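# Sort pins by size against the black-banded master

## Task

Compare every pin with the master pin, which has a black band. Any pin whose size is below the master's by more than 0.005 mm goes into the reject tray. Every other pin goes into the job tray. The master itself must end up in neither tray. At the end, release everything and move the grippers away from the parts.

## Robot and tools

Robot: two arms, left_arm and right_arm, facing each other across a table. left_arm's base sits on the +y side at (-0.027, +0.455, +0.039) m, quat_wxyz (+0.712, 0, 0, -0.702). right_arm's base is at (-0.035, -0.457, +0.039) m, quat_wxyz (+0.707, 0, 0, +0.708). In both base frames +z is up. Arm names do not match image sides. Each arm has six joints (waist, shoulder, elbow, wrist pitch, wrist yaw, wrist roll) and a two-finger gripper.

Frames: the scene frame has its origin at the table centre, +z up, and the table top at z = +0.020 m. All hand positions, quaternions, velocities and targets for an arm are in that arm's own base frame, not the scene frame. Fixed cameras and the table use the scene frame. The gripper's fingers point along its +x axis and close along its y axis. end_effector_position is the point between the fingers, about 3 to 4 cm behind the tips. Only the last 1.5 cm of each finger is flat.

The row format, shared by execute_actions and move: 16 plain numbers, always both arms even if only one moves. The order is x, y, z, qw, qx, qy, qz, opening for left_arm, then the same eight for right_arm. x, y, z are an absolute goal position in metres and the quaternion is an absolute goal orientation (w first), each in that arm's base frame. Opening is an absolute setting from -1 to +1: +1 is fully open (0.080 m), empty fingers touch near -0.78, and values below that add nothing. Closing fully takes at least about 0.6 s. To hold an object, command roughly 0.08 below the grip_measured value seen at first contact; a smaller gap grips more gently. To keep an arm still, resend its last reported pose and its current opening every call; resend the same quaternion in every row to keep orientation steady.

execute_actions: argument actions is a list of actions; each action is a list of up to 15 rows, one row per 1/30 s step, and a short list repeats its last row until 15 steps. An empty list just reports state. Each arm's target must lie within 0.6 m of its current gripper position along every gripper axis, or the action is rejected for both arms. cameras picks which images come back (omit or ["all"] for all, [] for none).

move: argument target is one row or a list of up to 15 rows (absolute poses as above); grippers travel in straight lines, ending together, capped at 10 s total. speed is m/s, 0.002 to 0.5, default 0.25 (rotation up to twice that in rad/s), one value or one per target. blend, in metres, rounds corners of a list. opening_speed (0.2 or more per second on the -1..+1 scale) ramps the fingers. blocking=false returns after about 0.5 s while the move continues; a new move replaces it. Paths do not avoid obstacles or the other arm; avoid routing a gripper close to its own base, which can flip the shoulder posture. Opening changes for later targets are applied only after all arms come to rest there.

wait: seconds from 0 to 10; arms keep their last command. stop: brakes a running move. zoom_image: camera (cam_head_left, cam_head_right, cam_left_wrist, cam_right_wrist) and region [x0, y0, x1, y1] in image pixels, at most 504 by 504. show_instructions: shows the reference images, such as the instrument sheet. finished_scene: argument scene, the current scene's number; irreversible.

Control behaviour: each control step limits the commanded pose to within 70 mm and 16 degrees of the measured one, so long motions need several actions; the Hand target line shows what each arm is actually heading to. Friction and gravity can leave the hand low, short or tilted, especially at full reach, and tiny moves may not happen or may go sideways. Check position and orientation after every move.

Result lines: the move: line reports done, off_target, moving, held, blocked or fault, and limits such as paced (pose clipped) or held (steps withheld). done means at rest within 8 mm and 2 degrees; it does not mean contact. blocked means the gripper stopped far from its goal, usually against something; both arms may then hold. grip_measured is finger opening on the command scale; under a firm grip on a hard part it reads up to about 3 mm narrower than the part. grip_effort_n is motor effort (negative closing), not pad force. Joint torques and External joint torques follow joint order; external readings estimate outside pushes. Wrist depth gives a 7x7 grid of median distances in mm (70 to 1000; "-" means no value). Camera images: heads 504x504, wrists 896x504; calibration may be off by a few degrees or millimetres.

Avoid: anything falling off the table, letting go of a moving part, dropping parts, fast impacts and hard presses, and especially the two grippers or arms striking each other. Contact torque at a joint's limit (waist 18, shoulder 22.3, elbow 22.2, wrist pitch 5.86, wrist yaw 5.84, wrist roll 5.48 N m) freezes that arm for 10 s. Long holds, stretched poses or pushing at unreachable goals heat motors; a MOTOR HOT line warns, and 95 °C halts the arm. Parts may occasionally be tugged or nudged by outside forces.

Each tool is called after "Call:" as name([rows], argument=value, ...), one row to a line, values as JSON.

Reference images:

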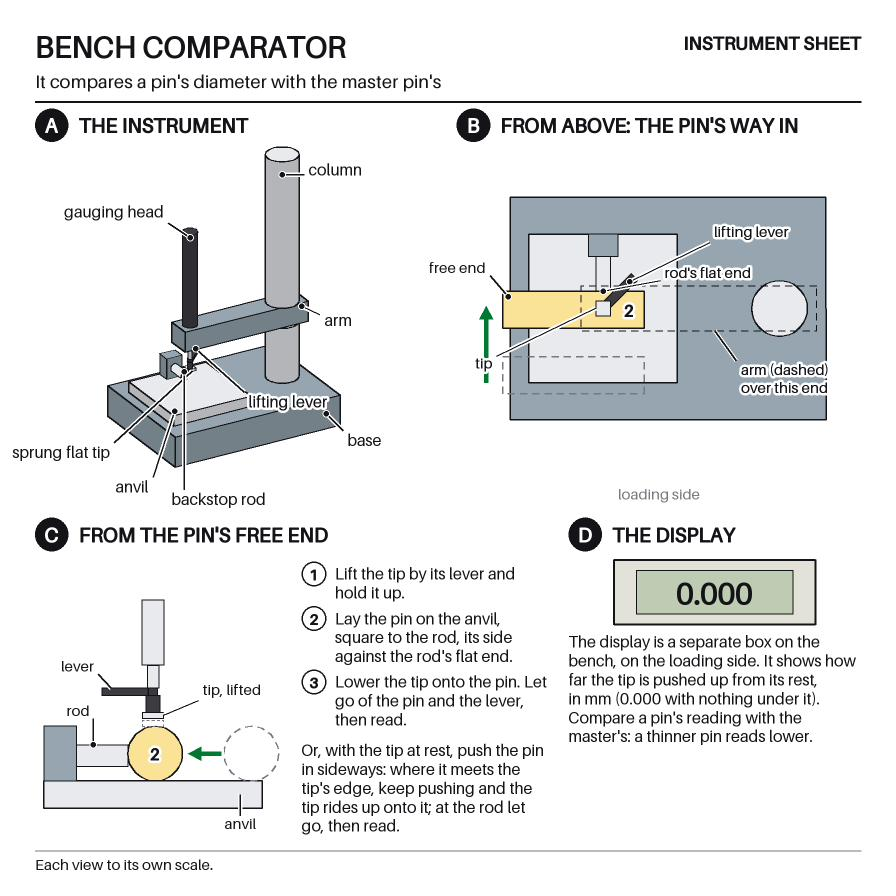

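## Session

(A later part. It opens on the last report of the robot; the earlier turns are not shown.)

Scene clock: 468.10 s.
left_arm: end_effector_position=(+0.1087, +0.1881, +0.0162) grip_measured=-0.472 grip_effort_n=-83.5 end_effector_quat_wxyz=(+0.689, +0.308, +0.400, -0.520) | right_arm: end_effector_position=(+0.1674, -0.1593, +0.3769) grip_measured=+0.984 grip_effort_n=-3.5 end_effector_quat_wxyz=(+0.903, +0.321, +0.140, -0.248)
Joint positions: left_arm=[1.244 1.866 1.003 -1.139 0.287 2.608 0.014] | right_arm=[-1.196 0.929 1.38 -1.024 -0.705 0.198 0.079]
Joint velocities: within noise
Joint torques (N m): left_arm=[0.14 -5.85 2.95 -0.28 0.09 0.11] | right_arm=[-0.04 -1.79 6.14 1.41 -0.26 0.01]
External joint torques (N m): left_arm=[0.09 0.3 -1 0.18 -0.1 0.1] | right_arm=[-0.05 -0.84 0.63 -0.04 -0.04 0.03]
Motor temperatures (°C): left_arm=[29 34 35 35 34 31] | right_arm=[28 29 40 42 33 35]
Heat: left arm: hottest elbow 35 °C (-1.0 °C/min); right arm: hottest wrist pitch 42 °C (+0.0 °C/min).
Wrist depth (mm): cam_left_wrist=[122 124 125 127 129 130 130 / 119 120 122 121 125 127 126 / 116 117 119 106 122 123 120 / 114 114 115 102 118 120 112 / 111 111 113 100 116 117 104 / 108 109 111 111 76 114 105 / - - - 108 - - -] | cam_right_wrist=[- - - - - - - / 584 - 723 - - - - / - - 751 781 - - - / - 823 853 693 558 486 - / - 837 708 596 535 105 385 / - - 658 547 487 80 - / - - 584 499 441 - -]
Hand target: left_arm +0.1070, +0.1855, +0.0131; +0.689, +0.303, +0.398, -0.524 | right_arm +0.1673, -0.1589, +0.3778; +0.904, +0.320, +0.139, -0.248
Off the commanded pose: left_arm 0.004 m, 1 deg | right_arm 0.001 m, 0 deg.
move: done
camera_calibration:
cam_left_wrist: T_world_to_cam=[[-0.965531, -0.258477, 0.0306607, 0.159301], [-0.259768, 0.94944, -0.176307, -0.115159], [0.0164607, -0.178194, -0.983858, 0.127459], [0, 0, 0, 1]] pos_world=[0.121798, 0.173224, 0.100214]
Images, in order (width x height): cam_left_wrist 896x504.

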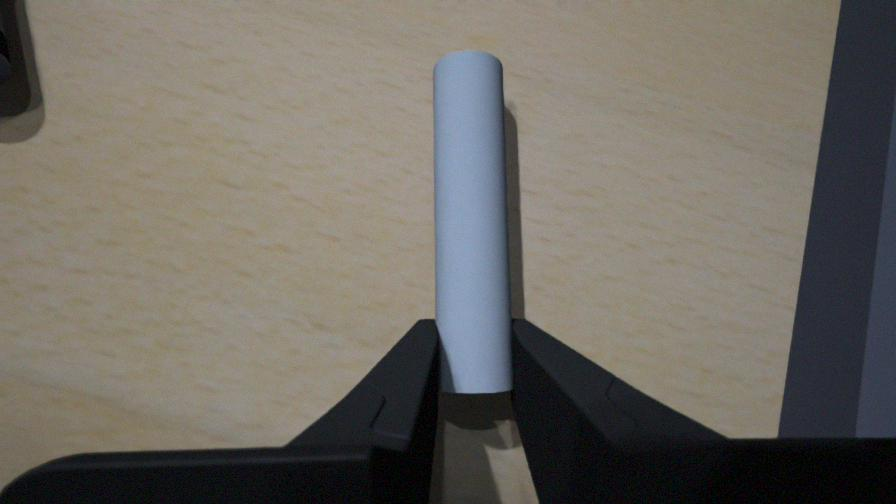

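Call:
move([
  [0.110, 0.186, 0.08, 0.6893, 0.3026, 0.3980, -0.5242, -0.52, 0.1673, -0.1589, 0.3778, 0.904, 0.320, 0.139, -0.248, 1],
  [0.21, 0.04, 0.12, 0.7636, 0.2359, 0.4409, -0.4086, -0.52, 0.1673, -0.1589, 0.3778, 0.904, 0.320, 0.139, -0.248, 1],
  [0.2907, -0.0948, 0.10, 0.7636, 0.2359, 0.4409, -0.4086, -0.52, 0.1673, -0.1589, 0.3778, 0.904, 0.320, 0.139, -0.248, 1],
], speed=[0.15,0.25,0.2], blend=[0.01,0.04,0.0], cameras=["cam_left_wrist"])

Call:
move([
  [0.2900, -0.0947, 0.070, 0.7636, 0.2359, 0.4409, -0.4086, -0.52, 0.1673, -0.1589, 0.3778, 0.904, 0.320, 0.139, -0.248, 1],
  [0.2900, -0.0947, 0.0565, 0.7636, 0.2359, 0.4409, -0.4086, -0.52, 0.1673, -0.1589, 0.3778, 0.904, 0.320, 0.139, -0.248, 1],
], speed=[0.08,0.03], blend=[0.005,0], cameras=["cam_left_wrist"])

Scene clock: 476.13 s.
left_arm: end_effector_position=(+0.2858, -0.0933, +0.0959) grip_measured=-0.472 grip_effort_n=-83.5 end_effector_quat_wxyz=(+0.760, +0.233, +0.447, -0.410) | right_arm: end_effector_position=(+0.1674, -0.1593, +0.3769) grip_measured=+0.984 grip_effort_n=-3.0 end_effector_quat_wxyz=(+0.903, +0.321, +0.140, -0.248)
Joint positions: left_arm=[-0.125 1.434 0.894 -0.685 0.388 0.785 0.014] | right_arm=[-1.196 0.929 1.38 -1.024 -0.705 0.198 0.079]
Joint velocities: within noise
Joint torques (N m): left_arm=[-0.29 -5.18 7.7 1.05 0.2 -0.06] | right_arm=[-0.04 -1.79 6.13 1.41 -0.26 0.01]
External joint torques (N m): left_arm=[-0.28 -0.22 1.65 0.17 -0.06 -0.06] | right_arm=[-0.04 -0.87 0.63 -0.05 -0.04 0.03]
Motor temperatures (°C): left_arm=[29 34 35 35 34 31] | right_arm=[28 29 41 42 33 35]
Heat: left arm: hottest elbow 35 °C (-1.0 °C/min); right arm: hottest wrist pitch 42 °C (+0.0 °C/min).
Wrist depth (mm): cam_left_wrist=[202 203 99 180 216 221 158 / 197 198 97 113 211 214 151 / 193 165 157 105 205 207 150 / 188 160 153 102 200 202 150 / 184 185 187 99 196 198 164 / 180 182 - 98 81 195 196 / - - - 182 - - -] | cam_right_wrist=[- - - - - - - / - - - - - - - / 655 - - 782 - - - / 484 800 852 681 560 484 - / 464 524 710 602 531 105 386 / - - 655 556 486 80 - / - - 585 503 441 - -]
Hand target: left_arm +0.2906, -0.0948, +0.1001; +0.764, +0.236, +0.441, -0.409 | right_arm +0.1673, -0.1589, +0.3778; +0.904, +0.320, +0.139, -0.248
Off the commanded pose: left_arm 0.007 m, 1 deg | right_arm 0.001 m, 0 deg.
move: done
camera_calibration:
cam_left_wrist: T_world_to_cam=[[-0.836282, -0.545876, 0.0515055, 0.189373], [-0.545562, 0.819049, -0.177542, 0.281695], [0.0547301, -0.176574, -0.982765, 0.141925], [0, 0, 0, 1]] pos_world=[0.304284, -0.102288, 0.179737]
Images, in order (width x height): cam_left_wrist 896x504.

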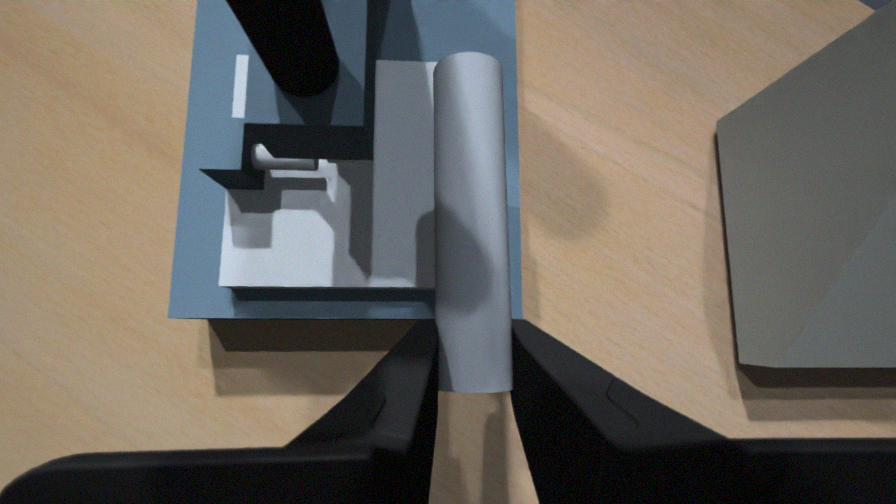

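Scene clock: 477.40 s.
left_arm: end_effector_position=(+0.2921, -0.0941, +0.0598) grip_measured=-0.472 grip_effort_n=-83.5 end_effector_quat_wxyz=(+0.766, +0.237, +0.437, -0.408) | right_arm: end_effector_position=(+0.1674, -0.1593, +0.3769) grip_measured=+0.984 grip_effort_n=-2.6 end_effector_quat_wxyz=(+0.903, +0.321, +0.140, -0.248)
Joint positions: left_arm=[-0.125 1.501 0.792 -0.491 0.388 0.785 0.014] | right_arm=[-1.196 0.929 1.38 -1.024 -0.705 0.198 0.079]
Joint velocities: within noise
Joint torques (N m): left_arm=[-0.31 -5.43 4.64 1.08 0.21 -0.05] | right_arm=[-0.03 -1.79 6.14 1.41 -0.26 0.01]
External joint torques (N m): left_arm=[-0.31 -0.21 -1.09 0.17 -0.06 -0.06] | right_arm=[-0.04 -0.86 0.7 -0.02 -0.03 0.03]
Motor temperatures (°C): left_arm=[29 34 35 35 34 31] | right_arm=[28 29 41 42 33 35]
Heat: left arm: hottest elbow 35 °C (-1.0 °C/min); right arm: hottest wrist pitch 42 °C (+0.0 °C/min).
Wrist depth (mm): cam_left_wrist=[168 - - 131 176 180 182 / 165 103 105 125 171 174 157 / 160 121 122 106 166 169 157 / 155 125 118 103 162 165 164 / 151 125 126 100 158 161 156 / 148 150 - 151 81 157 157 / - - - 149 - - -] | cam_right_wrist=[- - - - - - - / - - - - - - - / 628 - 992 791 - - - / 508 821 857 694 562 482 - / 500 548 706 595 525 105 385 / - - 657 548 483 80 - / - - 577 499 441 - -]
Hand target: left_arm +0.2900, -0.0947, +0.0566; +0.764, +0.236, +0.441, -0.409 | right_arm +0.1673, -0.1589, +0.3778; +0.904, +0.320, +0.139, -0.248
Off the commanded pose: left_arm 0.004 m, 1 deg | right_arm 0.001 m, 0 deg.
move: done
camera_calibration:
cam_left_wrist: T_world_to_cam=[[-0.837167, -0.545956, 0.0329195, 0.19742], [-0.541341, 0.818488, -0.192425, 0.278976], [0.0781115, -0.178913, -0.980759, 0.0987871], [0, 0, 0, 1]] pos_world=[0.308578, -0.102882, 0.14407]
Images, in order (width x height): cam_left_wrist 896x504.

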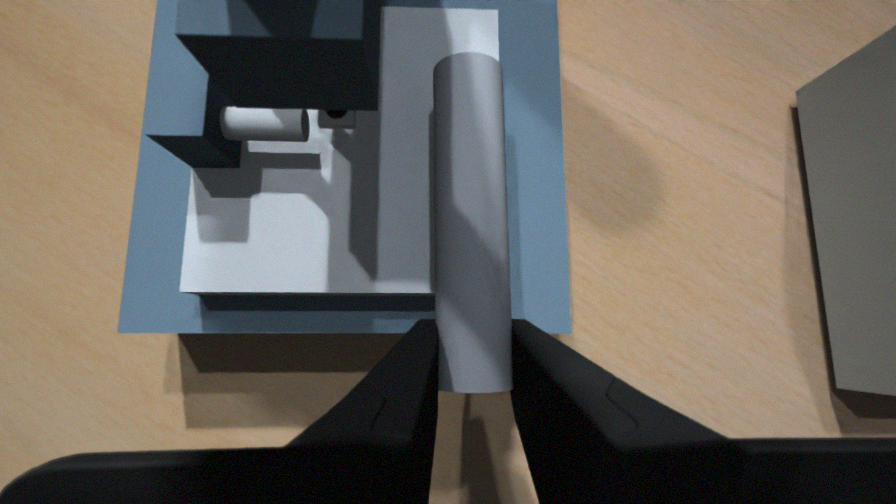

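Call:
move([
  [0.3085, -0.0822, 0.0575, 0.7636, 0.2359, 0.4409, -0.4086, -0.52, 0.1673, -0.1589, 0.3778, 0.904, 0.320, 0.139, -0.248, 1],
  [0.3275, -0.0695, 0.0575, 0.7636, 0.2359, 0.4409, -0.4086, -0.52, 0.1673, -0.1589, 0.3778, 0.904, 0.320, 0.139, -0.248, 1],
], speed=[0.05,0.03], blend=[0.005,0], cameras=["cam_left_wrist"])

Call:
move([
  [0.3225, -0.0735, 0.0575, 0.7636, 0.2359, 0.4409, -0.4086, -0.52, 0.1673, -0.1589, 0.3778, 0.904, 0.320, 0.139, -0.248, 1],
  [0.3225, -0.0735, 0.0575, 0.7636, 0.2359, 0.4409, -0.4086, 0.1, 0.1673, -0.1589, 0.3778, 0.904, 0.320, 0.139, -0.248, 1],
  [0.312, -0.058, 0.093, 0.7636, 0.2359, 0.4409, -0.4086, 0.1, 0.1673, -0.1589, 0.3778, 0.904, 0.320, 0.139, -0.248, 1],
  [0.25, -0.09, 0.16, 0.7636, 0.2359, 0.4409, -0.4086, 0.1, 0.1673, -0.1589, 0.3778, 0.904, 0.320, 0.139, -0.248, 1],
], speed=[0.03, 0.05, 0.06, 0.2], opening_speed=0.6, blend=[0.0, 0.0, 0.01, 0.0], cameras=["cam_left_wrist"])

Call:
zoom_image(camera="cam_left_wrist", region=[700, 140, 895, 300])

Scene clock: 486.80 s.
left_arm: end_effector_position=(+0.3198, -0.0745, +0.0571) grip_measured=-0.472 grip_effort_n=-83.5 end_effector_quat_wxyz=(+0.759, +0.234, +0.442, -0.418) | right_arm: end_effector_position=(+0.1674, -0.1593, +0.3769) grip_measured=+0.984 grip_effort_n=-4.0 end_effector_quat_wxyz=(+0.903, +0.321, +0.140, -0.248)
Joint positions: left_arm=[-0.036 1.631 0.916 -0.547 0.431 0.889 0.014] | right_arm=[-1.196 0.929 1.38 -1.024 -0.705 0.198 0.079]
Joint velocities: within noise
Joint torques (N m): left_arm=[1.08 -5.12 7.34 1.32 -0.02 0.02] | right_arm=[-0.04 -1.79 6.14 1.41 -0.26 0.01]
External joint torques (N m): left_arm=[1.08 0.92 1.72 0.51 -0.32 0.02] | right_arm=[-0.04 -0.84 0.68 -0.03 -0.04 0.03]
Motor temperatures (°C): left_arm=[29 34 35 35 34 31] | right_arm=[28 29 41 43 33 35]
Heat: left arm: hottest elbow 35 °C (-1.0 °C/min); right arm: hottest wrist pitch 43 °C (+1.0 °C/min).
Wrist depth (mm): cam_left_wrist=[163 165 134 - - 179 182 / 159 161 102 109 125 173 176 / 155 156 127 107 123 168 172 / 151 152 117 103 120 164 167 / 147 149 124 99 127 159 162 / 143 145 - 149 82 156 158 / - - - 146 - - -] | cam_right_wrist=[- - - - - - - / - - - - - - - / 638 - 993 767 - - - / 483 771 861 687 560 485 - / - 479 698 600 530 105 386 / - - 627 557 482 80 - / - - 582 500 440 - -]
Hand target: left_arm +0.3272, -0.0695, +0.0575; +0.764, +0.236, +0.441, -0.409 | right_arm +0.1673, -0.1589, +0.3778; +0.904, +0.320, +0.139, -0.248
Off the commanded pose: left_arm 0.009 m, 1 deg | right_arm 0.001 m, 0 deg.
move: off_target (left_arm)
camera_calibration:
cam_left_wrist: T_world_to_cam=[[-0.845031, -0.532016, 0.0536749, 0.233807], [-0.53185, 0.825875, -0.18726, 0.274655], [0.0552964, -0.186787, -0.980843, 0.104168], [0, 0, 0, 1]] pos_world=[0.337889, -0.0829846, 0.141054]
Images, in order (width x height): cam_left_wrist 896x504.

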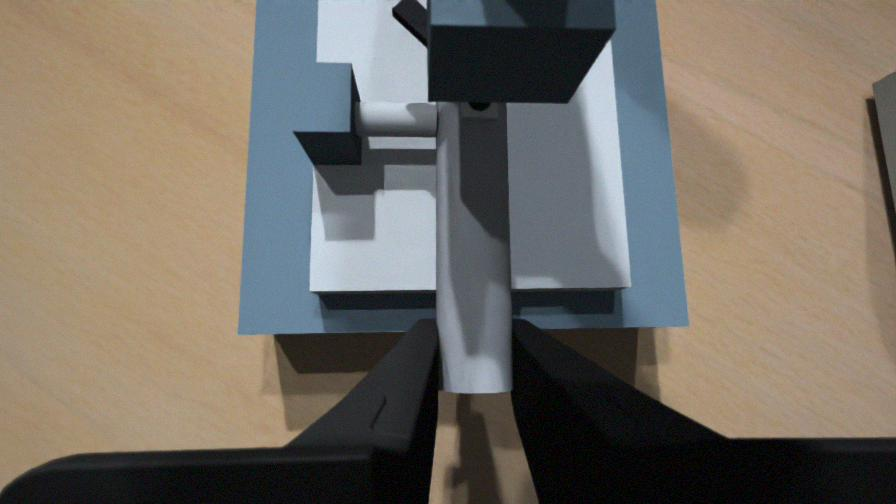

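Scene clock: 490.57 s.
left_arm: end_effector_position=(+0.2487, -0.0896, +0.1555) grip_measured=+0.097 grip_effort_n=14.2 end_effector_quat_wxyz=(+0.761, +0.232, +0.446, -0.411) | right_arm: end_effector_position=(+0.1674, -0.1593, +0.3769) grip_measured=+0.984 grip_effort_n=-3.5 end_effector_quat_wxyz=(+0.903, +0.321, +0.140, -0.248)
Joint positions: left_arm=[-0.127 1.243 0.989 -0.967 0.391 0.783 0.039] | right_arm=[-1.196 0.929 1.38 -1.024 -0.705 0.198 0.079]
Joint velocities: within noise
Joint torques (N m): left_arm=[-0.31 -5.04 7.3 0.64 0.09 -0.05] | right_arm=[-0.03 -1.79 6.14 1.41 -0.26 0.01]
External joint torques (N m): left_arm=[-0.32 -1.28 1.04 -0.24 -0.17 -0.05] | right_arm=[-0.02 -0.93 0.71 -0.02 -0.05 0.03]
Motor temperatures (°C): left_arm=[29 34 35 35 34 31] | right_arm=[28 29 41 43 33 35]
Heat: left arm: hottest elbow 35 °C (-1.0 °C/min); right arm: hottest wrist pitch 43 °C (+1.0 °C/min).
Wrist depth (mm): cam_left_wrist=[268 124 186 281 286 171 168 / 261 261 225 272 278 183 177 / 254 228 218 265 270 197 197 / 248 249 217 258 262 214 219 / 243 246 248 253 256 258 263 / 237 241 80 248 89 256 260 / - - - 241 91 - -] | cam_right_wrist=[- - - - - - - / - - - - - - - / 687 - 993 774 - - - / 494 806 860 683 562 484 - / 470 818 712 599 529 106 386 / - - 648 556 483 80 - / - - 581 501 442 - -]
Hand target: left_arm +0.2500, -0.0900, +0.1600; +0.764, +0.236, +0.441, -0.409 | right_arm +0.1673, -0.1589, +0.3778; +0.904, +0.320, +0.139, -0.248
Off the commanded pose: left_arm 0.005 m, 1 deg | right_arm 0.001 m, 0 deg.
move: done
camera_calibration:
cam_left_wrist: T_world_to_cam=[[-0.836943, -0.544815, 0.0519911, 0.1575], [-0.544423, 0.819085, -0.180839, 0.2692], [0.0559384, -0.179657, -0.982138, 0.202528], [0, 0, 0, 1]] pos_world=[0.267049, -0.0983034, 0.239403]
Images, in order (width x height): cam_left_wrist 896x504.

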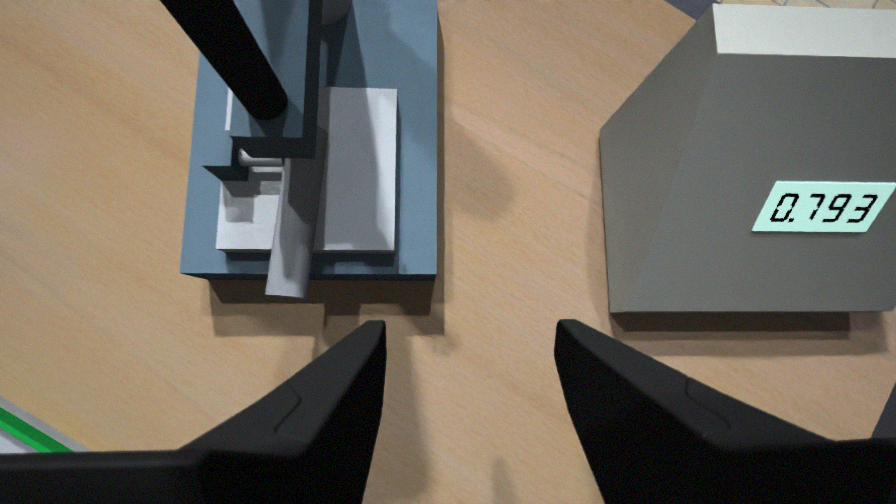

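Scaled by 2.585 from the camera's 896x504 image, which has a finer 1280x720 frame.

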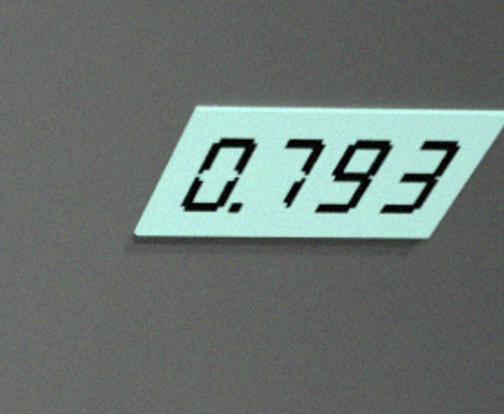

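Call:
move([
  [0.308, -0.056, 0.093, 0.7636, 0.2359, 0.4409, -0.4086, 0.1, 0.1673, -0.1589, 0.3778, 0.904, 0.320, 0.139, -0.248, 1],
  [0.3170, -0.0742, 0.0530, 0.7636, 0.2359, 0.4409, -0.4086, 0.1, 0.1673, -0.1589, 0.3778, 0.904, 0.320, 0.139, -0.248, 1],
  [0.3170, -0.0742, 0.0530, 0.7636, 0.2359, 0.4409, -0.4086, -0.52, 0.1673, -0.1589, 0.3778, 0.904, 0.320, 0.139, -0.248, 1],
  [0.2850, -0.0952, 0.0600, 0.7636, 0.2359, 0.4409, -0.4086, -0.52, 0.1673, -0.1589, 0.3778, 0.904, 0.320, 0.139, -0.248, 1],
  [0.2850, -0.0952, 0.1100, 0.7636, 0.2359, 0.4409, -0.4086, -0.52, 0.1673, -0.1589, 0.3778, 0.904, 0.320, 0.139, -0.248, 1],
], speed=[0.2, 0.06,0.05, 0.05, 0.15], opening_speed=0.6, blend=[0.005, 0, 0.0, 0.01, 0.0], cameras=["cam_left_wrist"])

Call:
move([
  [0.30, 0.10, 0.13, 0.84, 0.12, 0.48, -0.22, -0.52, 0.1673, -0.1589, 0.3778, 0.904, 0.320, 0.139, -0.248, 1],
  [0.3665, 0.301, 0.10, 0.866, 0, 0.5, 0, -0.52, 0.1673, -0.1589, 0.3778, 0.904, 0.320, 0.139, -0.248, 1],
  [0.3665, 0.301, 0.045, 0.866, 0, 0.5, 0, -0.52, 0.1673, -0.1589, 0.3778, 0.904, 0.320, 0.139, -0.248, 1],
], speed=[0.25, 0.25,0.1], blend=[0.05, 0.01,0.0], cameras=["cam_left_wrist"])

Scene clock: 503.60 s.
left_arm: end_effector_position=(+0.2812, -0.0941, +0.1031) grip_measured=-0.472 grip_effort_n=-83.5 end_effector_quat_wxyz=(+0.759, +0.232, +0.450, -0.410) | right_arm: end_effector_position=(+0.1674, -0.1593, +0.3769) grip_measured=+0.984 grip_effort_n=-3.0 end_effector_quat_wxyz=(+0.903, +0.321, +0.140, -0.248)
Joint positions: left_arm=[-0.131 1.412 0.907 -0.725 0.386 0.778 0.014] | right_arm=[-1.196 0.929 1.38 -1.024 -0.705 0.198 0.079]
Joint velocities: within noise
Joint torques (N m): left_arm=[-0.27 -6.54 7.66 0.75 0.22 -0.01] | right_arm=[-0.03 -1.79 6.14 1.41 -0.26 0.01]
External joint torques (N m): left_arm=[-0.28 -1.67 1.57 -0.11 -0.05 -0.02] | right_arm=[-0.02 -0.89 0.67 -0.04 -0.05 0.03]
Motor temperatures (°C): left_arm=[29 34 36 35 34 31] | right_arm=[28 29 41 43 33 35]
Heat: left arm: hottest elbow 36 °C (+0.0 °C/min); right arm: hottest wrist pitch 43 °C (+1.0 °C/min).
Wrist depth (mm): cam_left_wrist=[208 209 98 187 225 229 146 / 203 204 107 113 218 220 145 / 199 170 163 108 213 211 145 / 194 167 160 105 208 209 154 / 190 191 193 101 203 204 171 / 186 189 - 100 81 202 206 / - - - 190 - - -] | cam_right_wrist=[- - - - - - - / - - - - - - - / 658 - 992 758 - - - / 477 812 862 680 563 484 - / 464 755 706 599 529 105 387 / - - 659 553 484 80 - / - - 585 505 444 - -]
Hand target: left_arm +0.2849, -0.0952, +0.1101; +0.764, +0.236, +0.441, -0.409 | right_arm +0.1673, -0.1589, +0.3778; +0.904, +0.320, +0.139, -0.248
Off the commanded pose: left_arm 0.008 m, 1 deg | right_arm 0.001 m, 0 deg.
move: done
camera_calibration:
cam_left_wrist: T_world_to_cam=[[-0.8355, -0.546521, 0.0570467, 0.18388], [-0.547421, 0.818853, -0.172655, 0.2811], [0.047647, -0.175482, -0.983329, 0.151256], [0, 0, 0, 1]] pos_world=[0.300305, -0.103143, 0.186778]
Images, in order (width x height): cam_left_wrist 896x504.

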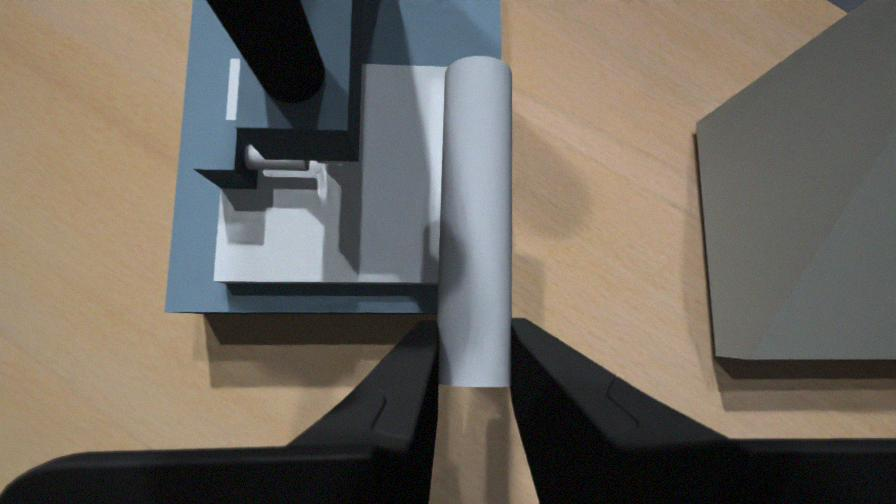

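Scene clock: 506.67 s.
left_arm: end_effector_position=(+0.3672, +0.3022, +0.0485) grip_measured=-0.472 grip_effort_n=-83.5 end_effector_quat_wxyz=(+0.867, +0.003, +0.498, +0.001) | right_arm: end_effector_position=(+0.1674, -0.1593, +0.3769) grip_measured=+0.984 grip_effort_n=-4.0 end_effector_quat_wxyz=(+0.903, +0.321, +0.140, -0.248)
Joint positions: left_arm=[0.803 2.118 1.522 -0.586 0.369 0.732 0.014] | right_arm=[-1.196 0.929 1.38 -1.024 -0.705 0.198 0.079]
Joint velocities: within noise
Joint torques (N m): left_arm=[-0.09 -11.02 5.01 1.09 0.21 -0.05] | right_arm=[-0.04 -1.79 6.14 1.41 -0.26 0.01]
External joint torques (N m): left_arm=[-0.09 -1.06 -1 0.15 -0.04 -0.05] | right_arm=[-0.05 -0.88 0.7 -0.03 -0.04 0.03]
Motor temperatures (°C): left_arm=[29 34 36 35 34 31] | right_arm=[28 29 41 43 33 35]
Heat: left arm: hottest elbow 36 °C (+0.0 °C/min); right arm: hottest wrist pitch 43 °C (+1.0 °C/min).
Wrist depth (mm): cam_left_wrist=[987 130 151 153 155 158 155 / 962 127 148 112 151 153 151 / 930 123 144 108 147 146 147 / 900 121 140 104 143 133 143 / 879 118 136 101 140 132 142 / 858 119 - 133 81 137 138 / - - - 130 - - -] | cam_right_wrist=[- - - - - - - / - 513 515 578 - - - / - - - 566 - - - / - 828 859 643 560 487 - / - 822 699 604 531 105 385 / - - 657 549 484 80 - / - - 587 498 440 - -]
Hand target: left_arm +0.3665, +0.3011, +0.0452; +0.866, +0.000, +0.500, +0.000 | right_arm +0.1673, -0.1589, +0.3778; +0.904, +0.320, +0.139, -0.248
Off the commanded pose: left_arm 0.004 m, 0 deg | right_arm 0.001 m, 0 deg.
move: done
camera_calibration:
cam_left_wrist: T_world_to_cam=[[-0.0125724, -0.999339, 0.0341182, 0.311225], [-0.981432, 0.00580163, -0.191721, 0.40028], [0.191397, -0.0358951, -0.980856, 0.0679124], [0, 0, 0, 1]] pos_world=[0.383762, 0.311135, 0.132736]
Images, in order (width x height): cam_left_wrist 896x504.

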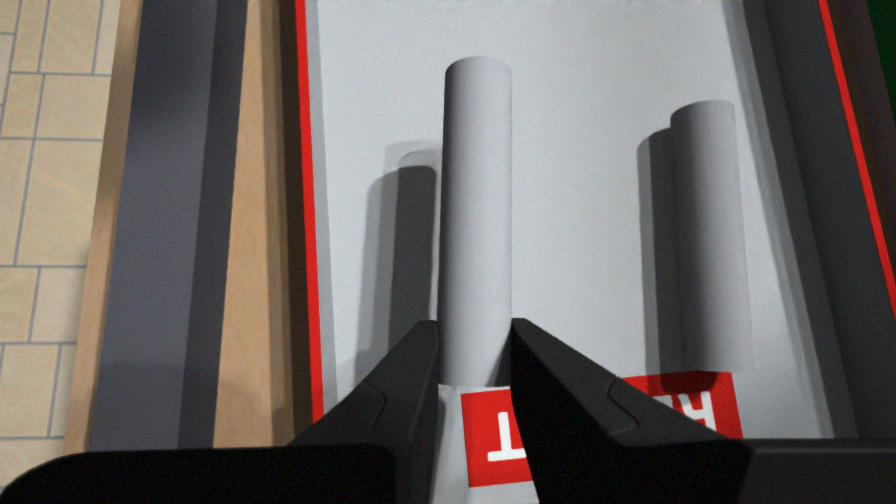

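Call:
move([
  [0.3660, 0.3, 0.025, 0.866, 0, 0.5, 0, -0.52, 0.1673, -0.1589, 0.3778, 0.904, 0.320, 0.139, -0.248, 1],
  [0.3660, 0.3, 0.0205, 0.866, 0, 0.5, 0, -0.52, 0.1673, -0.1589, 0.3778, 0.904, 0.320, 0.139, -0.248, 1],
  [0.3660, 0.3, 0.0215, 0.866, 0, 0.5, 0, -0.1, 0.1673, -0.1589, 0.3778, 0.904, 0.320, 0.139, -0.248, 1],
], speed=[0.06, 0.02,0.05], opening_speed=0.5, blend=[0.002, 0.0,0], cameras=["cam_left_wrist"])

Scene clock: 515.03 s.
left_arm: end_effector_position=(+0.3675, +0.3024, +0.0275) grip_measured=-0.104 grip_effort_n=14.2 end_effector_quat_wxyz=(+0.869, +0.005, +0.495, +0.002) | right_arm: end_effector_position=(+0.1674, -0.1593, +0.3769) grip_measured=+0.984 grip_effort_n=-2.6 end_effector_quat_wxyz=(+0.903, +0.321, +0.140, -0.248)
Joint positions: left_arm=[0.803 2.145 1.473 -0.502 0.369 0.731 0.03] | right_arm=[-1.196 0.929 1.38 -1.024 -0.705 0.198 0.079]
Joint velocities: within noise
Joint torques (N m): left_arm=[-0.16 -10.38 4.69 0.95 0.2 -0.05] | right_arm=[-0.03 -1.79 6.13 1.41 -0.26 0.01]
External joint torques (N m): left_arm=[-0.15 -0.36 -1.2 -0.02 -0.05 -0.05] | right_arm=[-0.01 -0.83 0.61 -0.05 -0.05 0.03]
Motor temperatures (°C): left_arm=[29 36 36 35 34 31] | right_arm=[28 29 41 43 33 35]
Heat: left arm: hottest shoulder 36 °C (+2.0 °C/min); right arm: hottest wrist pitch 43 °C (+1.0 °C/min).
Wrist depth (mm): cam_left_wrist=[109 116 129 132 133 135 136 / 106 117 126 117 129 129 131 / - 123 122 109 126 126 128 / - 117 120 107 122 122 124 / - 117 117 104 119 119 121 / 95 109 - 114 87 117 118 / - - - 112 111 - -] | cam_right_wrist=[- - - - - - - / - 515 522 608 - - - / - - 984 579 - - - / - 839 858 648 558 484 - / - 830 707 604 529 105 385 / - - 656 546 484 80 - / - - 585 503 441 - -]
Hand target: left_arm +0.3659, +0.3000, +0.0215; +0.866, +0.000, +0.500, +0.000 | right_arm +0.1673, -0.1589, +0.3778; +0.904, +0.320, +0.139, -0.248
Off the commanded pose: left_arm 0.007 m, 1 deg | right_arm 0.001 m, 0 deg.
move: done
camera_calibration:
cam_left_wrist: T_world_to_cam=[[-0.01209, -0.999516, 0.0286772, 0.31218], [-0.980353, 0.00620171, -0.197153, 0.396087], [0.196879, -0.0304974, -0.979953, 0.0436276], [0, 0, 0, 1]] pos_world=[0.38349, 0.310903, 0.11189]
Images, in order (width x height): cam_left_wrist 896x504.

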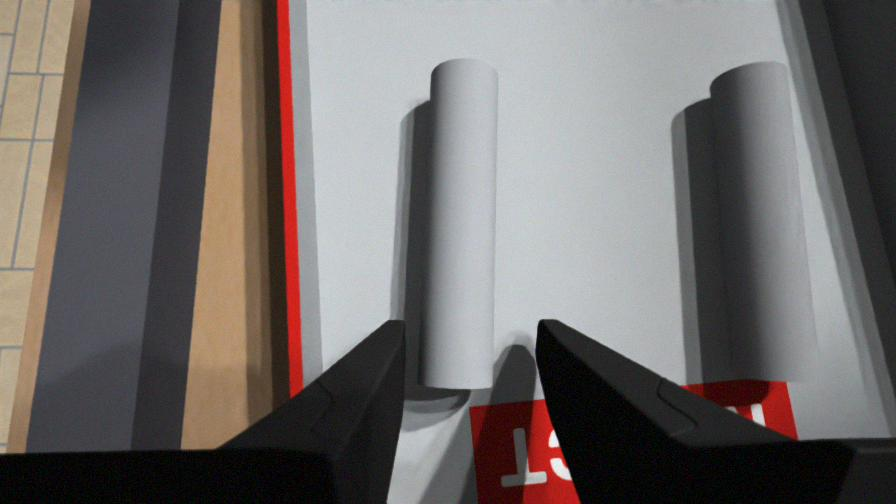

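Call:
move([
  [0.350, 0.3, 0.08, 0.866, 0, 0.5, 0, 0.0, 0.1673, -0.1589, 0.3778, 0.904, 0.320, 0.139, -0.248, 1],
  [0.28, 0.29, 0.10, 0.8365, 0.1294, 0.4830, -0.2241, 0.1, 0.1673, -0.1589, 0.3778, 0.904, 0.320, 0.139, -0.248, 1],
  [0.125, 0.304, 0.08, 0.6893, 0.3026, 0.3980, -0.5242, 0.1, 0.1673, -0.1589, 0.3778, 0.904, 0.320, 0.139, -0.248, 1],
], speed=[0.15, 0.3, 0.3], blend=[0.01, 0.04, 0], cameras=["cam_left_wrist","cam_head_left"])

Scene clock: 527.40 s.
left_arm: end_effector_position=(+0.1259, +0.3039, +0.0829) grip_measured=+0.097 grip_effort_n=14.2 end_effector_quat_wxyz=(+0.690, +0.312, +0.403, -0.515) | right_arm: end_effector_position=(+0.1674, -0.1593, +0.3769) grip_measured=+0.984 grip_effort_n=-3.0 end_effector_quat_wxyz=(+0.903, +0.321, +0.140, -0.248)
Joint positions: left_arm=[1.299 2.163 1.738 -1.576 0.267 2.654 0.039] | right_arm=[-1.196 0.929 1.38 -1.024 -0.705 0.198 0.079]
Joint velocities: within noise
Joint torques (N m): left_arm=[0.04 -8.97 4.9 -0.69 0 0.11] | right_arm=[-0.04 -1.79 6.14 1.41 -0.26 0.01]
External joint torques (N m): left_arm=[0.08 0.09 0.11 -0.21 -0.18 0.11] | right_arm=[-0.04 -0.84 0.64 -0.04 -0.04 0.03]
Motor temperatures (°C): left_arm=[29 37 36 35 34 31] | right_arm=[28 29 41 43 33 35]
Heat: left arm: hottest shoulder 37 °C (+3.0 °C/min); right arm: hottest wrist pitch 43 °C (+1.0 °C/min).
Wrist depth (mm): cam_left_wrist=[190 192 194 197 199 201 182 / 185 187 189 192 194 196 176 / 181 183 184 187 189 190 172 / 177 179 180 180 184 185 167 / 173 174 176 176 179 180 163 / 169 171 80 173 90 158 159 / - - - 169 169 - -] | cam_right_wrist=[- 605 666 - - - - / - - 727 - - - - / - - 995 781 - - - / - - 857 689 561 481 - / - 843 708 603 533 105 387 / - - 658 548 486 80 - / - - 590 501 441 - -]
Hand target: left_arm +0.1250, +0.3038, +0.0798; +0.689, +0.308, +0.402, -0.519 | right_arm +0.1673, -0.1589, +0.3778; +0.904, +0.320, +0.139, -0.248
Off the commanded pose: left_arm 0.003 m, 2 deg | right_arm 0.001 m, 0 deg.
joint sent to its limit (left arm) — joint 4 (wrist pitch), lower limit. The joint targets still meet the commanded pose.
move: done; blend cut to 0 m at target 2
camera_calibration:
cam_left_wrist: T_world_to_cam=[[-0.963819, -0.26556, 0.0230278, 0.206393], [-0.265655, 0.94987, -0.164849, -0.20924], [0.021904, -0.165003, -0.98605, 0.208906], [0, 0, 0, 1]] pos_world=[0.138764, 0.28803, 0.166746]
Images, in order (width x height): cam_head_left 504x504, cam_left_wrist 896x504.

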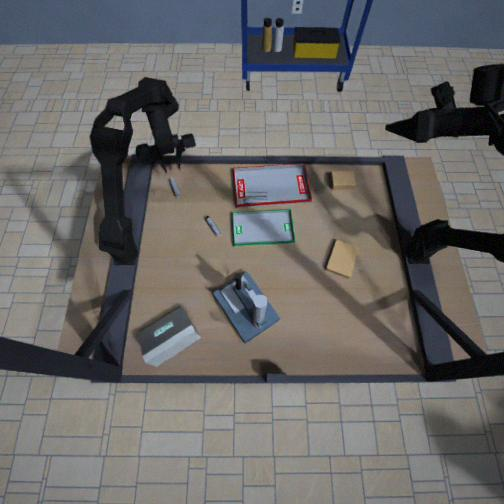

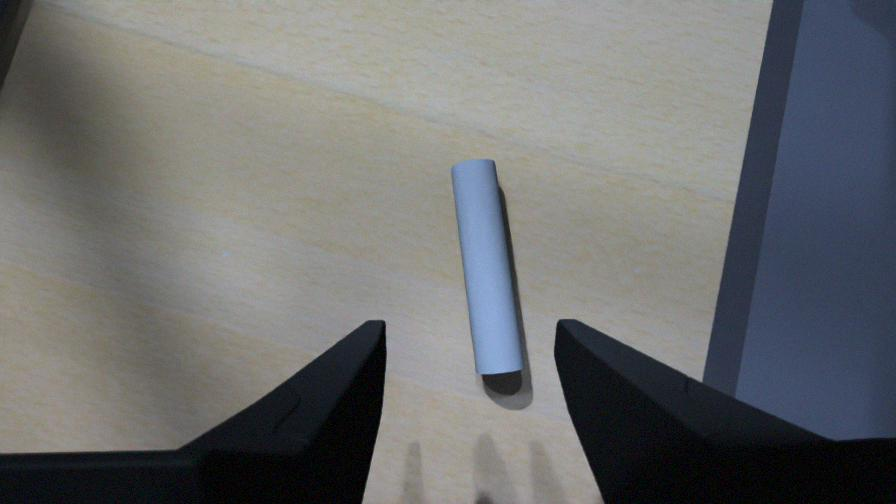

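Call:
move(target=[0.1088, 0.2995, 0.0140, 0.7154, 0.2818, 0.4131, -0.4880, 0.1, 0.1673, -0.1589, 0.3778, 0.904, 0.320, 0.139, -0.248, 1], speed=0.1, cameras=["cam_left_wrist"])

Scene clock: 532.70 s.
left_arm: end_effector_position=(+0.1094, +0.3023, +0.0185) grip_measured=+0.097 grip_effort_n=14.2 end_effector_quat_wxyz=(+0.711, +0.290, +0.416, -0.487) | right_arm: end_effector_position=(+0.1674, -0.1593, +0.3769) grip_measured=+0.984 grip_effort_n=-3.0 end_effector_quat_wxyz=(+0.903, +0.321, +0.140, -0.248)
Joint positions: left_arm=[1.352 2.211 1.547 -1.338 0.276 2.619 0.039] | right_arm=[-1.196 0.929 1.38 -1.024 -0.705 0.198 0.079]
Joint velocities: within noise
Joint torques (N m): left_arm=[0.18 -9.03 3.24 -0.28 0.37 -0.07] | right_arm=[-0.03 -1.79 6.13 1.41 -0.26 0.01]
External joint torques (N m): left_arm=[0.17 -0.06 -1.18 0.19 0.19 -0.07] | right_arm=[-0.05 -0.79 0.62 -0.03 -0.03 0.03]
Motor temperatures (°C): left_arm=[29 37 36 35 34 31] | right_arm=[28 29 41 43 33 35]
Heat: left arm: hottest shoulder 37 °C (+3.0 °C/min); right arm: hottest wrist pitch 43 °C (+1.0 °C/min).
Wrist depth (mm): cam_left_wrist=[122 123 125 127 128 131 132 / 119 120 122 121 125 127 128 / 116 117 118 106 121 123 124 / 113 114 115 116 118 120 120 / 110 111 112 102 115 117 109 / 107 109 81 111 98 115 108 / - - - 109 108 - -] | cam_right_wrist=[- - 724 - - - - / - - - - - - - / - - 964 768 - - - / - - 843 683 560 483 - / - 845 711 596 531 105 386 / - - 661 553 485 80 - / - - 591 504 442 - -]
Hand target: left_arm +0.1088, +0.2994, +0.0140; +0.715, +0.282, +0.413, -0.488 | right_arm +0.1673, -0.1589, +0.3778; +0.904, +0.320, +0.139, -0.248
Off the commanded pose: left_arm 0.005 m, 1 deg | right_arm 0.001 m, 0 deg.
move: done
camera_calibration:
cam_left_wrist: T_world_to_cam=[[-0.936816, -0.348231, 0.0333209, 0.21338], [-0.348651, 0.921652, -0.170296, -0.20506], [0.0285919, -0.171153, -0.984829, 0.146659], [0, 0, 0, 1]] pos_world=[0.124211, 0.2884, 0.102403]
Images, in order (width x height): cam_left_wrist 896x504.

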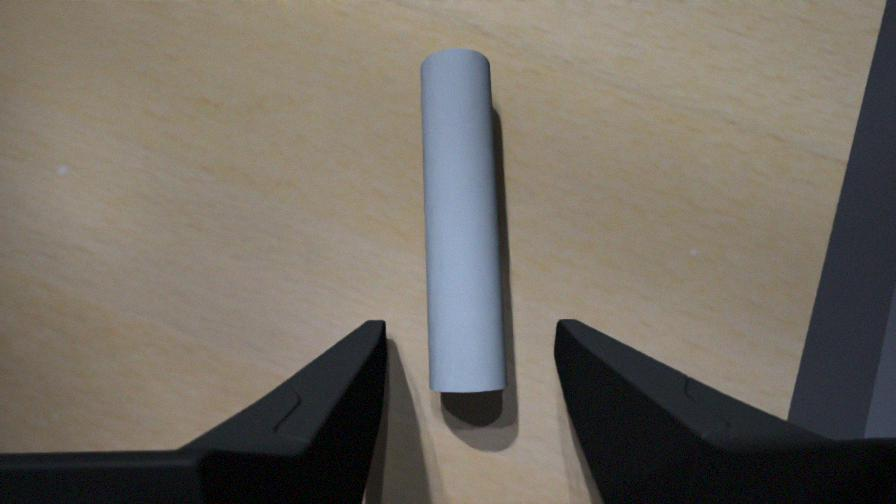

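Call:
move([
  [0.1088, 0.2990, 0.0118, 0.7154, 0.2818, 0.4131, -0.4880, 0.1, 0.1673, -0.1589, 0.3778, 0.904, 0.320, 0.139, -0.248, 1],
  [0.1088, 0.2990, 0.0118, 0.7154, 0.2818, 0.4131, -0.4880, -0.52, 0.1673, -0.1589, 0.3778, 0.904, 0.320, 0.139, -0.248, 1],
], speed=0.05, opening_speed=0.5, cameras=["cam_left_wrist"])

Call:
move([
  [0.115, 0.295, 0.08, 0.7154, 0.2818, 0.4131, -0.4880, -0.52, 0.1673, -0.1589, 0.3778, 0.904, 0.320, 0.139, -0.248, 1],
  [0.23, 0.07, 0.12, 0.7636, 0.2359, 0.4409, -0.4086, -0.52, 0.1673, -0.1589, 0.3778, 0.904, 0.320, 0.139, -0.248, 1],
  [0.2907, -0.0948, 0.10, 0.7636, 0.2359, 0.4409, -0.4086, -0.52, 0.1673, -0.1589, 0.3778, 0.904, 0.320, 0.139, -0.248, 1],
], speed=[0.15,0.25,0.2], blend=[0.01,0.04,0.0], cameras=["cam_left_wrist"])

Scene clock: 542.40 s.
left_arm: end_effector_position=(+0.1096, +0.3022, +0.0178) grip_measured=-0.472 grip_effort_n=-83.5 end_effector_quat_wxyz=(+0.713, +0.289, +0.416, -0.485) | right_arm: end_effector_position=(+0.1674, -0.1593, +0.3769) grip_measured=+0.984 grip_effort_n=-3.0 end_effector_quat_wxyz=(+0.903, +0.321, +0.140, -0.248)
Joint positions: left_arm=[1.353 2.211 1.544 -1.334 0.281 2.617 0.014] | right_arm=[-1.196 0.929 1.38 -1.024 -0.705 0.198 0.079]
Joint velocities: within noise
Joint torques (N m): left_arm=[0.07 -8.76 2.88 0.04 0.23 -0.03] | right_arm=[-0.03 -1.79 6.14 1.41 -0.26 0.01]
External joint torques (N m): left_arm=[0.08 0.18 -1.53 0.51 0.04 -0.03] | right_arm=[-0.05 -0.83 0.65 -0.03 -0.03 0.03]
Motor temperatures (°C): left_arm=[29 38 35 35 34 31] | right_arm=[28 29 41 43 33 35]
Heat: left arm: hottest shoulder 38 °C (+4.0 °C/min); right arm: hottest wrist pitch 43 °C (+1.0 °C/min).
Wrist depth (mm): cam_left_wrist=[122 123 125 127 128 131 132 / 119 120 122 121 125 126 128 / 116 117 118 105 121 123 124 / 113 114 115 116 118 120 120 / 110 111 113 98 115 117 110 / 108 109 110 110 76 114 114 / - - - 109 - - -] | cam_right_wrist=[- - 726 - - - - / - - - - - - - / - - 980 767 - - - / - - 866 684 561 477 - / - 840 708 601 531 105 388 / - - 659 550 486 80 - / - - 592 501 440 - -]
Hand target: left_arm +0.1088, +0.2989, +0.0119; +0.716, +0.282, +0.413, -0.488 | right_arm +0.1673, -0.1589, +0.3778; +0.904, +0.320, +0.139, -0.248
Off the commanded pose: left_arm 0.007 m, 1 deg | right_arm 0.001 m, 0 deg.
move: done
camera_calibration:
cam_left_wrist: T_world_to_cam=[[-0.935392, -0.352324, 0.0301608, 0.214744], [-0.352086, 0.92004, -0.171935, -0.204054], [0.0328277, -0.171446, -0.984646, 0.145572], [0, 0, 0, 1]] pos_world=[0.124247, 0.288355, 0.101776]
Images, in order (width x height): cam_left_wrist 896x504.

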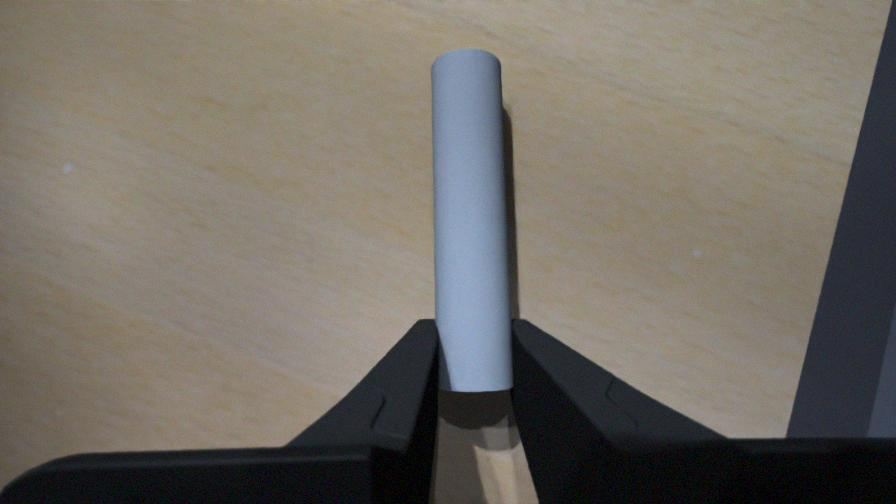

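Scene clock: 545.37 s.
left_arm: end_effector_position=(+0.2872, -0.0935, +0.0975) grip_measured=-0.472 grip_effort_n=-83.5 end_effector_quat_wxyz=(+0.762, +0.234, +0.445, -0.409) | right_arm: end_effector_position=(+0.1674, -0.1593, +0.3769) grip_measured=+0.984 grip_effort_n=-3.5 end_effector_quat_wxyz=(+0.903, +0.321, +0.140, -0.248)
Joint positions: left_arm=[-0.125 1.434 0.899 -0.684 0.388 0.785 0.014] | right_arm=[-1.196 0.929 1.38 -1.024 -0.705 0.198 0.079]
Joint velocities: within noise
Joint torques (N m): left_arm=[-0.31 -5.19 7.15 1.06 0.2 -0.05] | right_arm=[-0.03 -1.79 6.14 1.41 -0.26 0.01]
External joint torques (N m): left_arm=[-0.3 -0.21 1.12 0.18 -0.06 -0.05] | right_arm=[-0.03 -0.8 0.63 -0.03 -0.04 0.03]
Motor temperatures (°C): left_arm=[29 38 35 35 34 31] | right_arm=[28 29 41 43 33 35]
Heat: left arm: hottest shoulder 38 °C (+4.0 °C/min); right arm: hottest wrist pitch 43 °C (+0.0 °C/min).
Wrist depth (mm): cam_left_wrist=[205 206 101 182 218 223 224 / 199 201 98 111 213 216 152 / 195 169 158 105 207 209 152 / 190 190 155 155 202 204 151 / 186 187 188 99 198 199 165 / 181 184 - 98 81 195 197 / - - - 183 - - -] | cam_right_wrist=[- - - - - - - / - - - - - - - / 658 - - 770 - - - / 484 808 853 692 563 488 - / 463 530 707 602 532 106 389 / - - 655 558 484 80 - / - - 584 501 439 - -]
Hand target: left_arm +0.2907, -0.0948, +0.1001; +0.764, +0.236, +0.441, -0.408 | right_arm +0.1673, -0.1589, +0.3778; +0.904, +0.320, +0.139, -0.248
Off the commanded pose: left_arm 0.005 m, 1 deg | right_arm 0.001 m, 0 deg.
move: done
camera_calibration:
cam_left_wrist: T_world_to_cam=[[-0.836355, -0.546115, 0.0476254, 0.190739], [-0.544912, 0.818731, -0.180973, 0.282997], [0.0598397, -0.177309, -0.982334, 0.141786], [0, 0, 0, 1]] pos_world=[0.305249, -0.102393, 0.181412]
Images, in order (width x height): cam_left_wrist 896x504.

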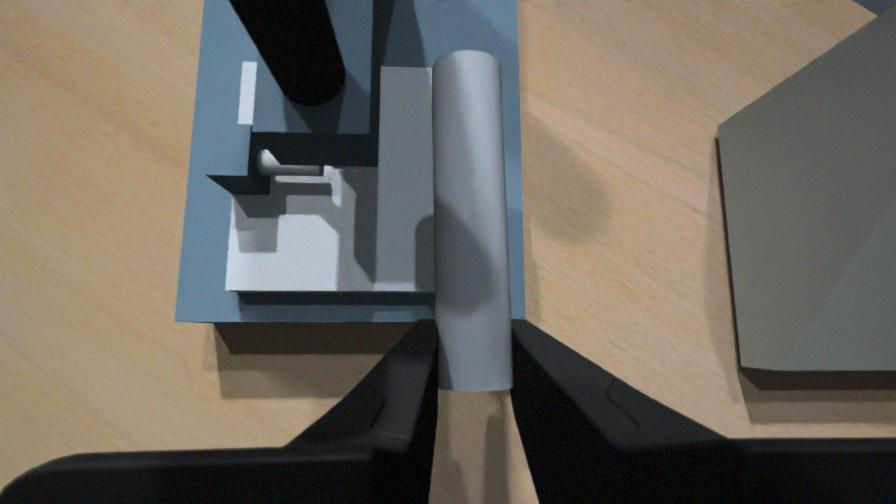

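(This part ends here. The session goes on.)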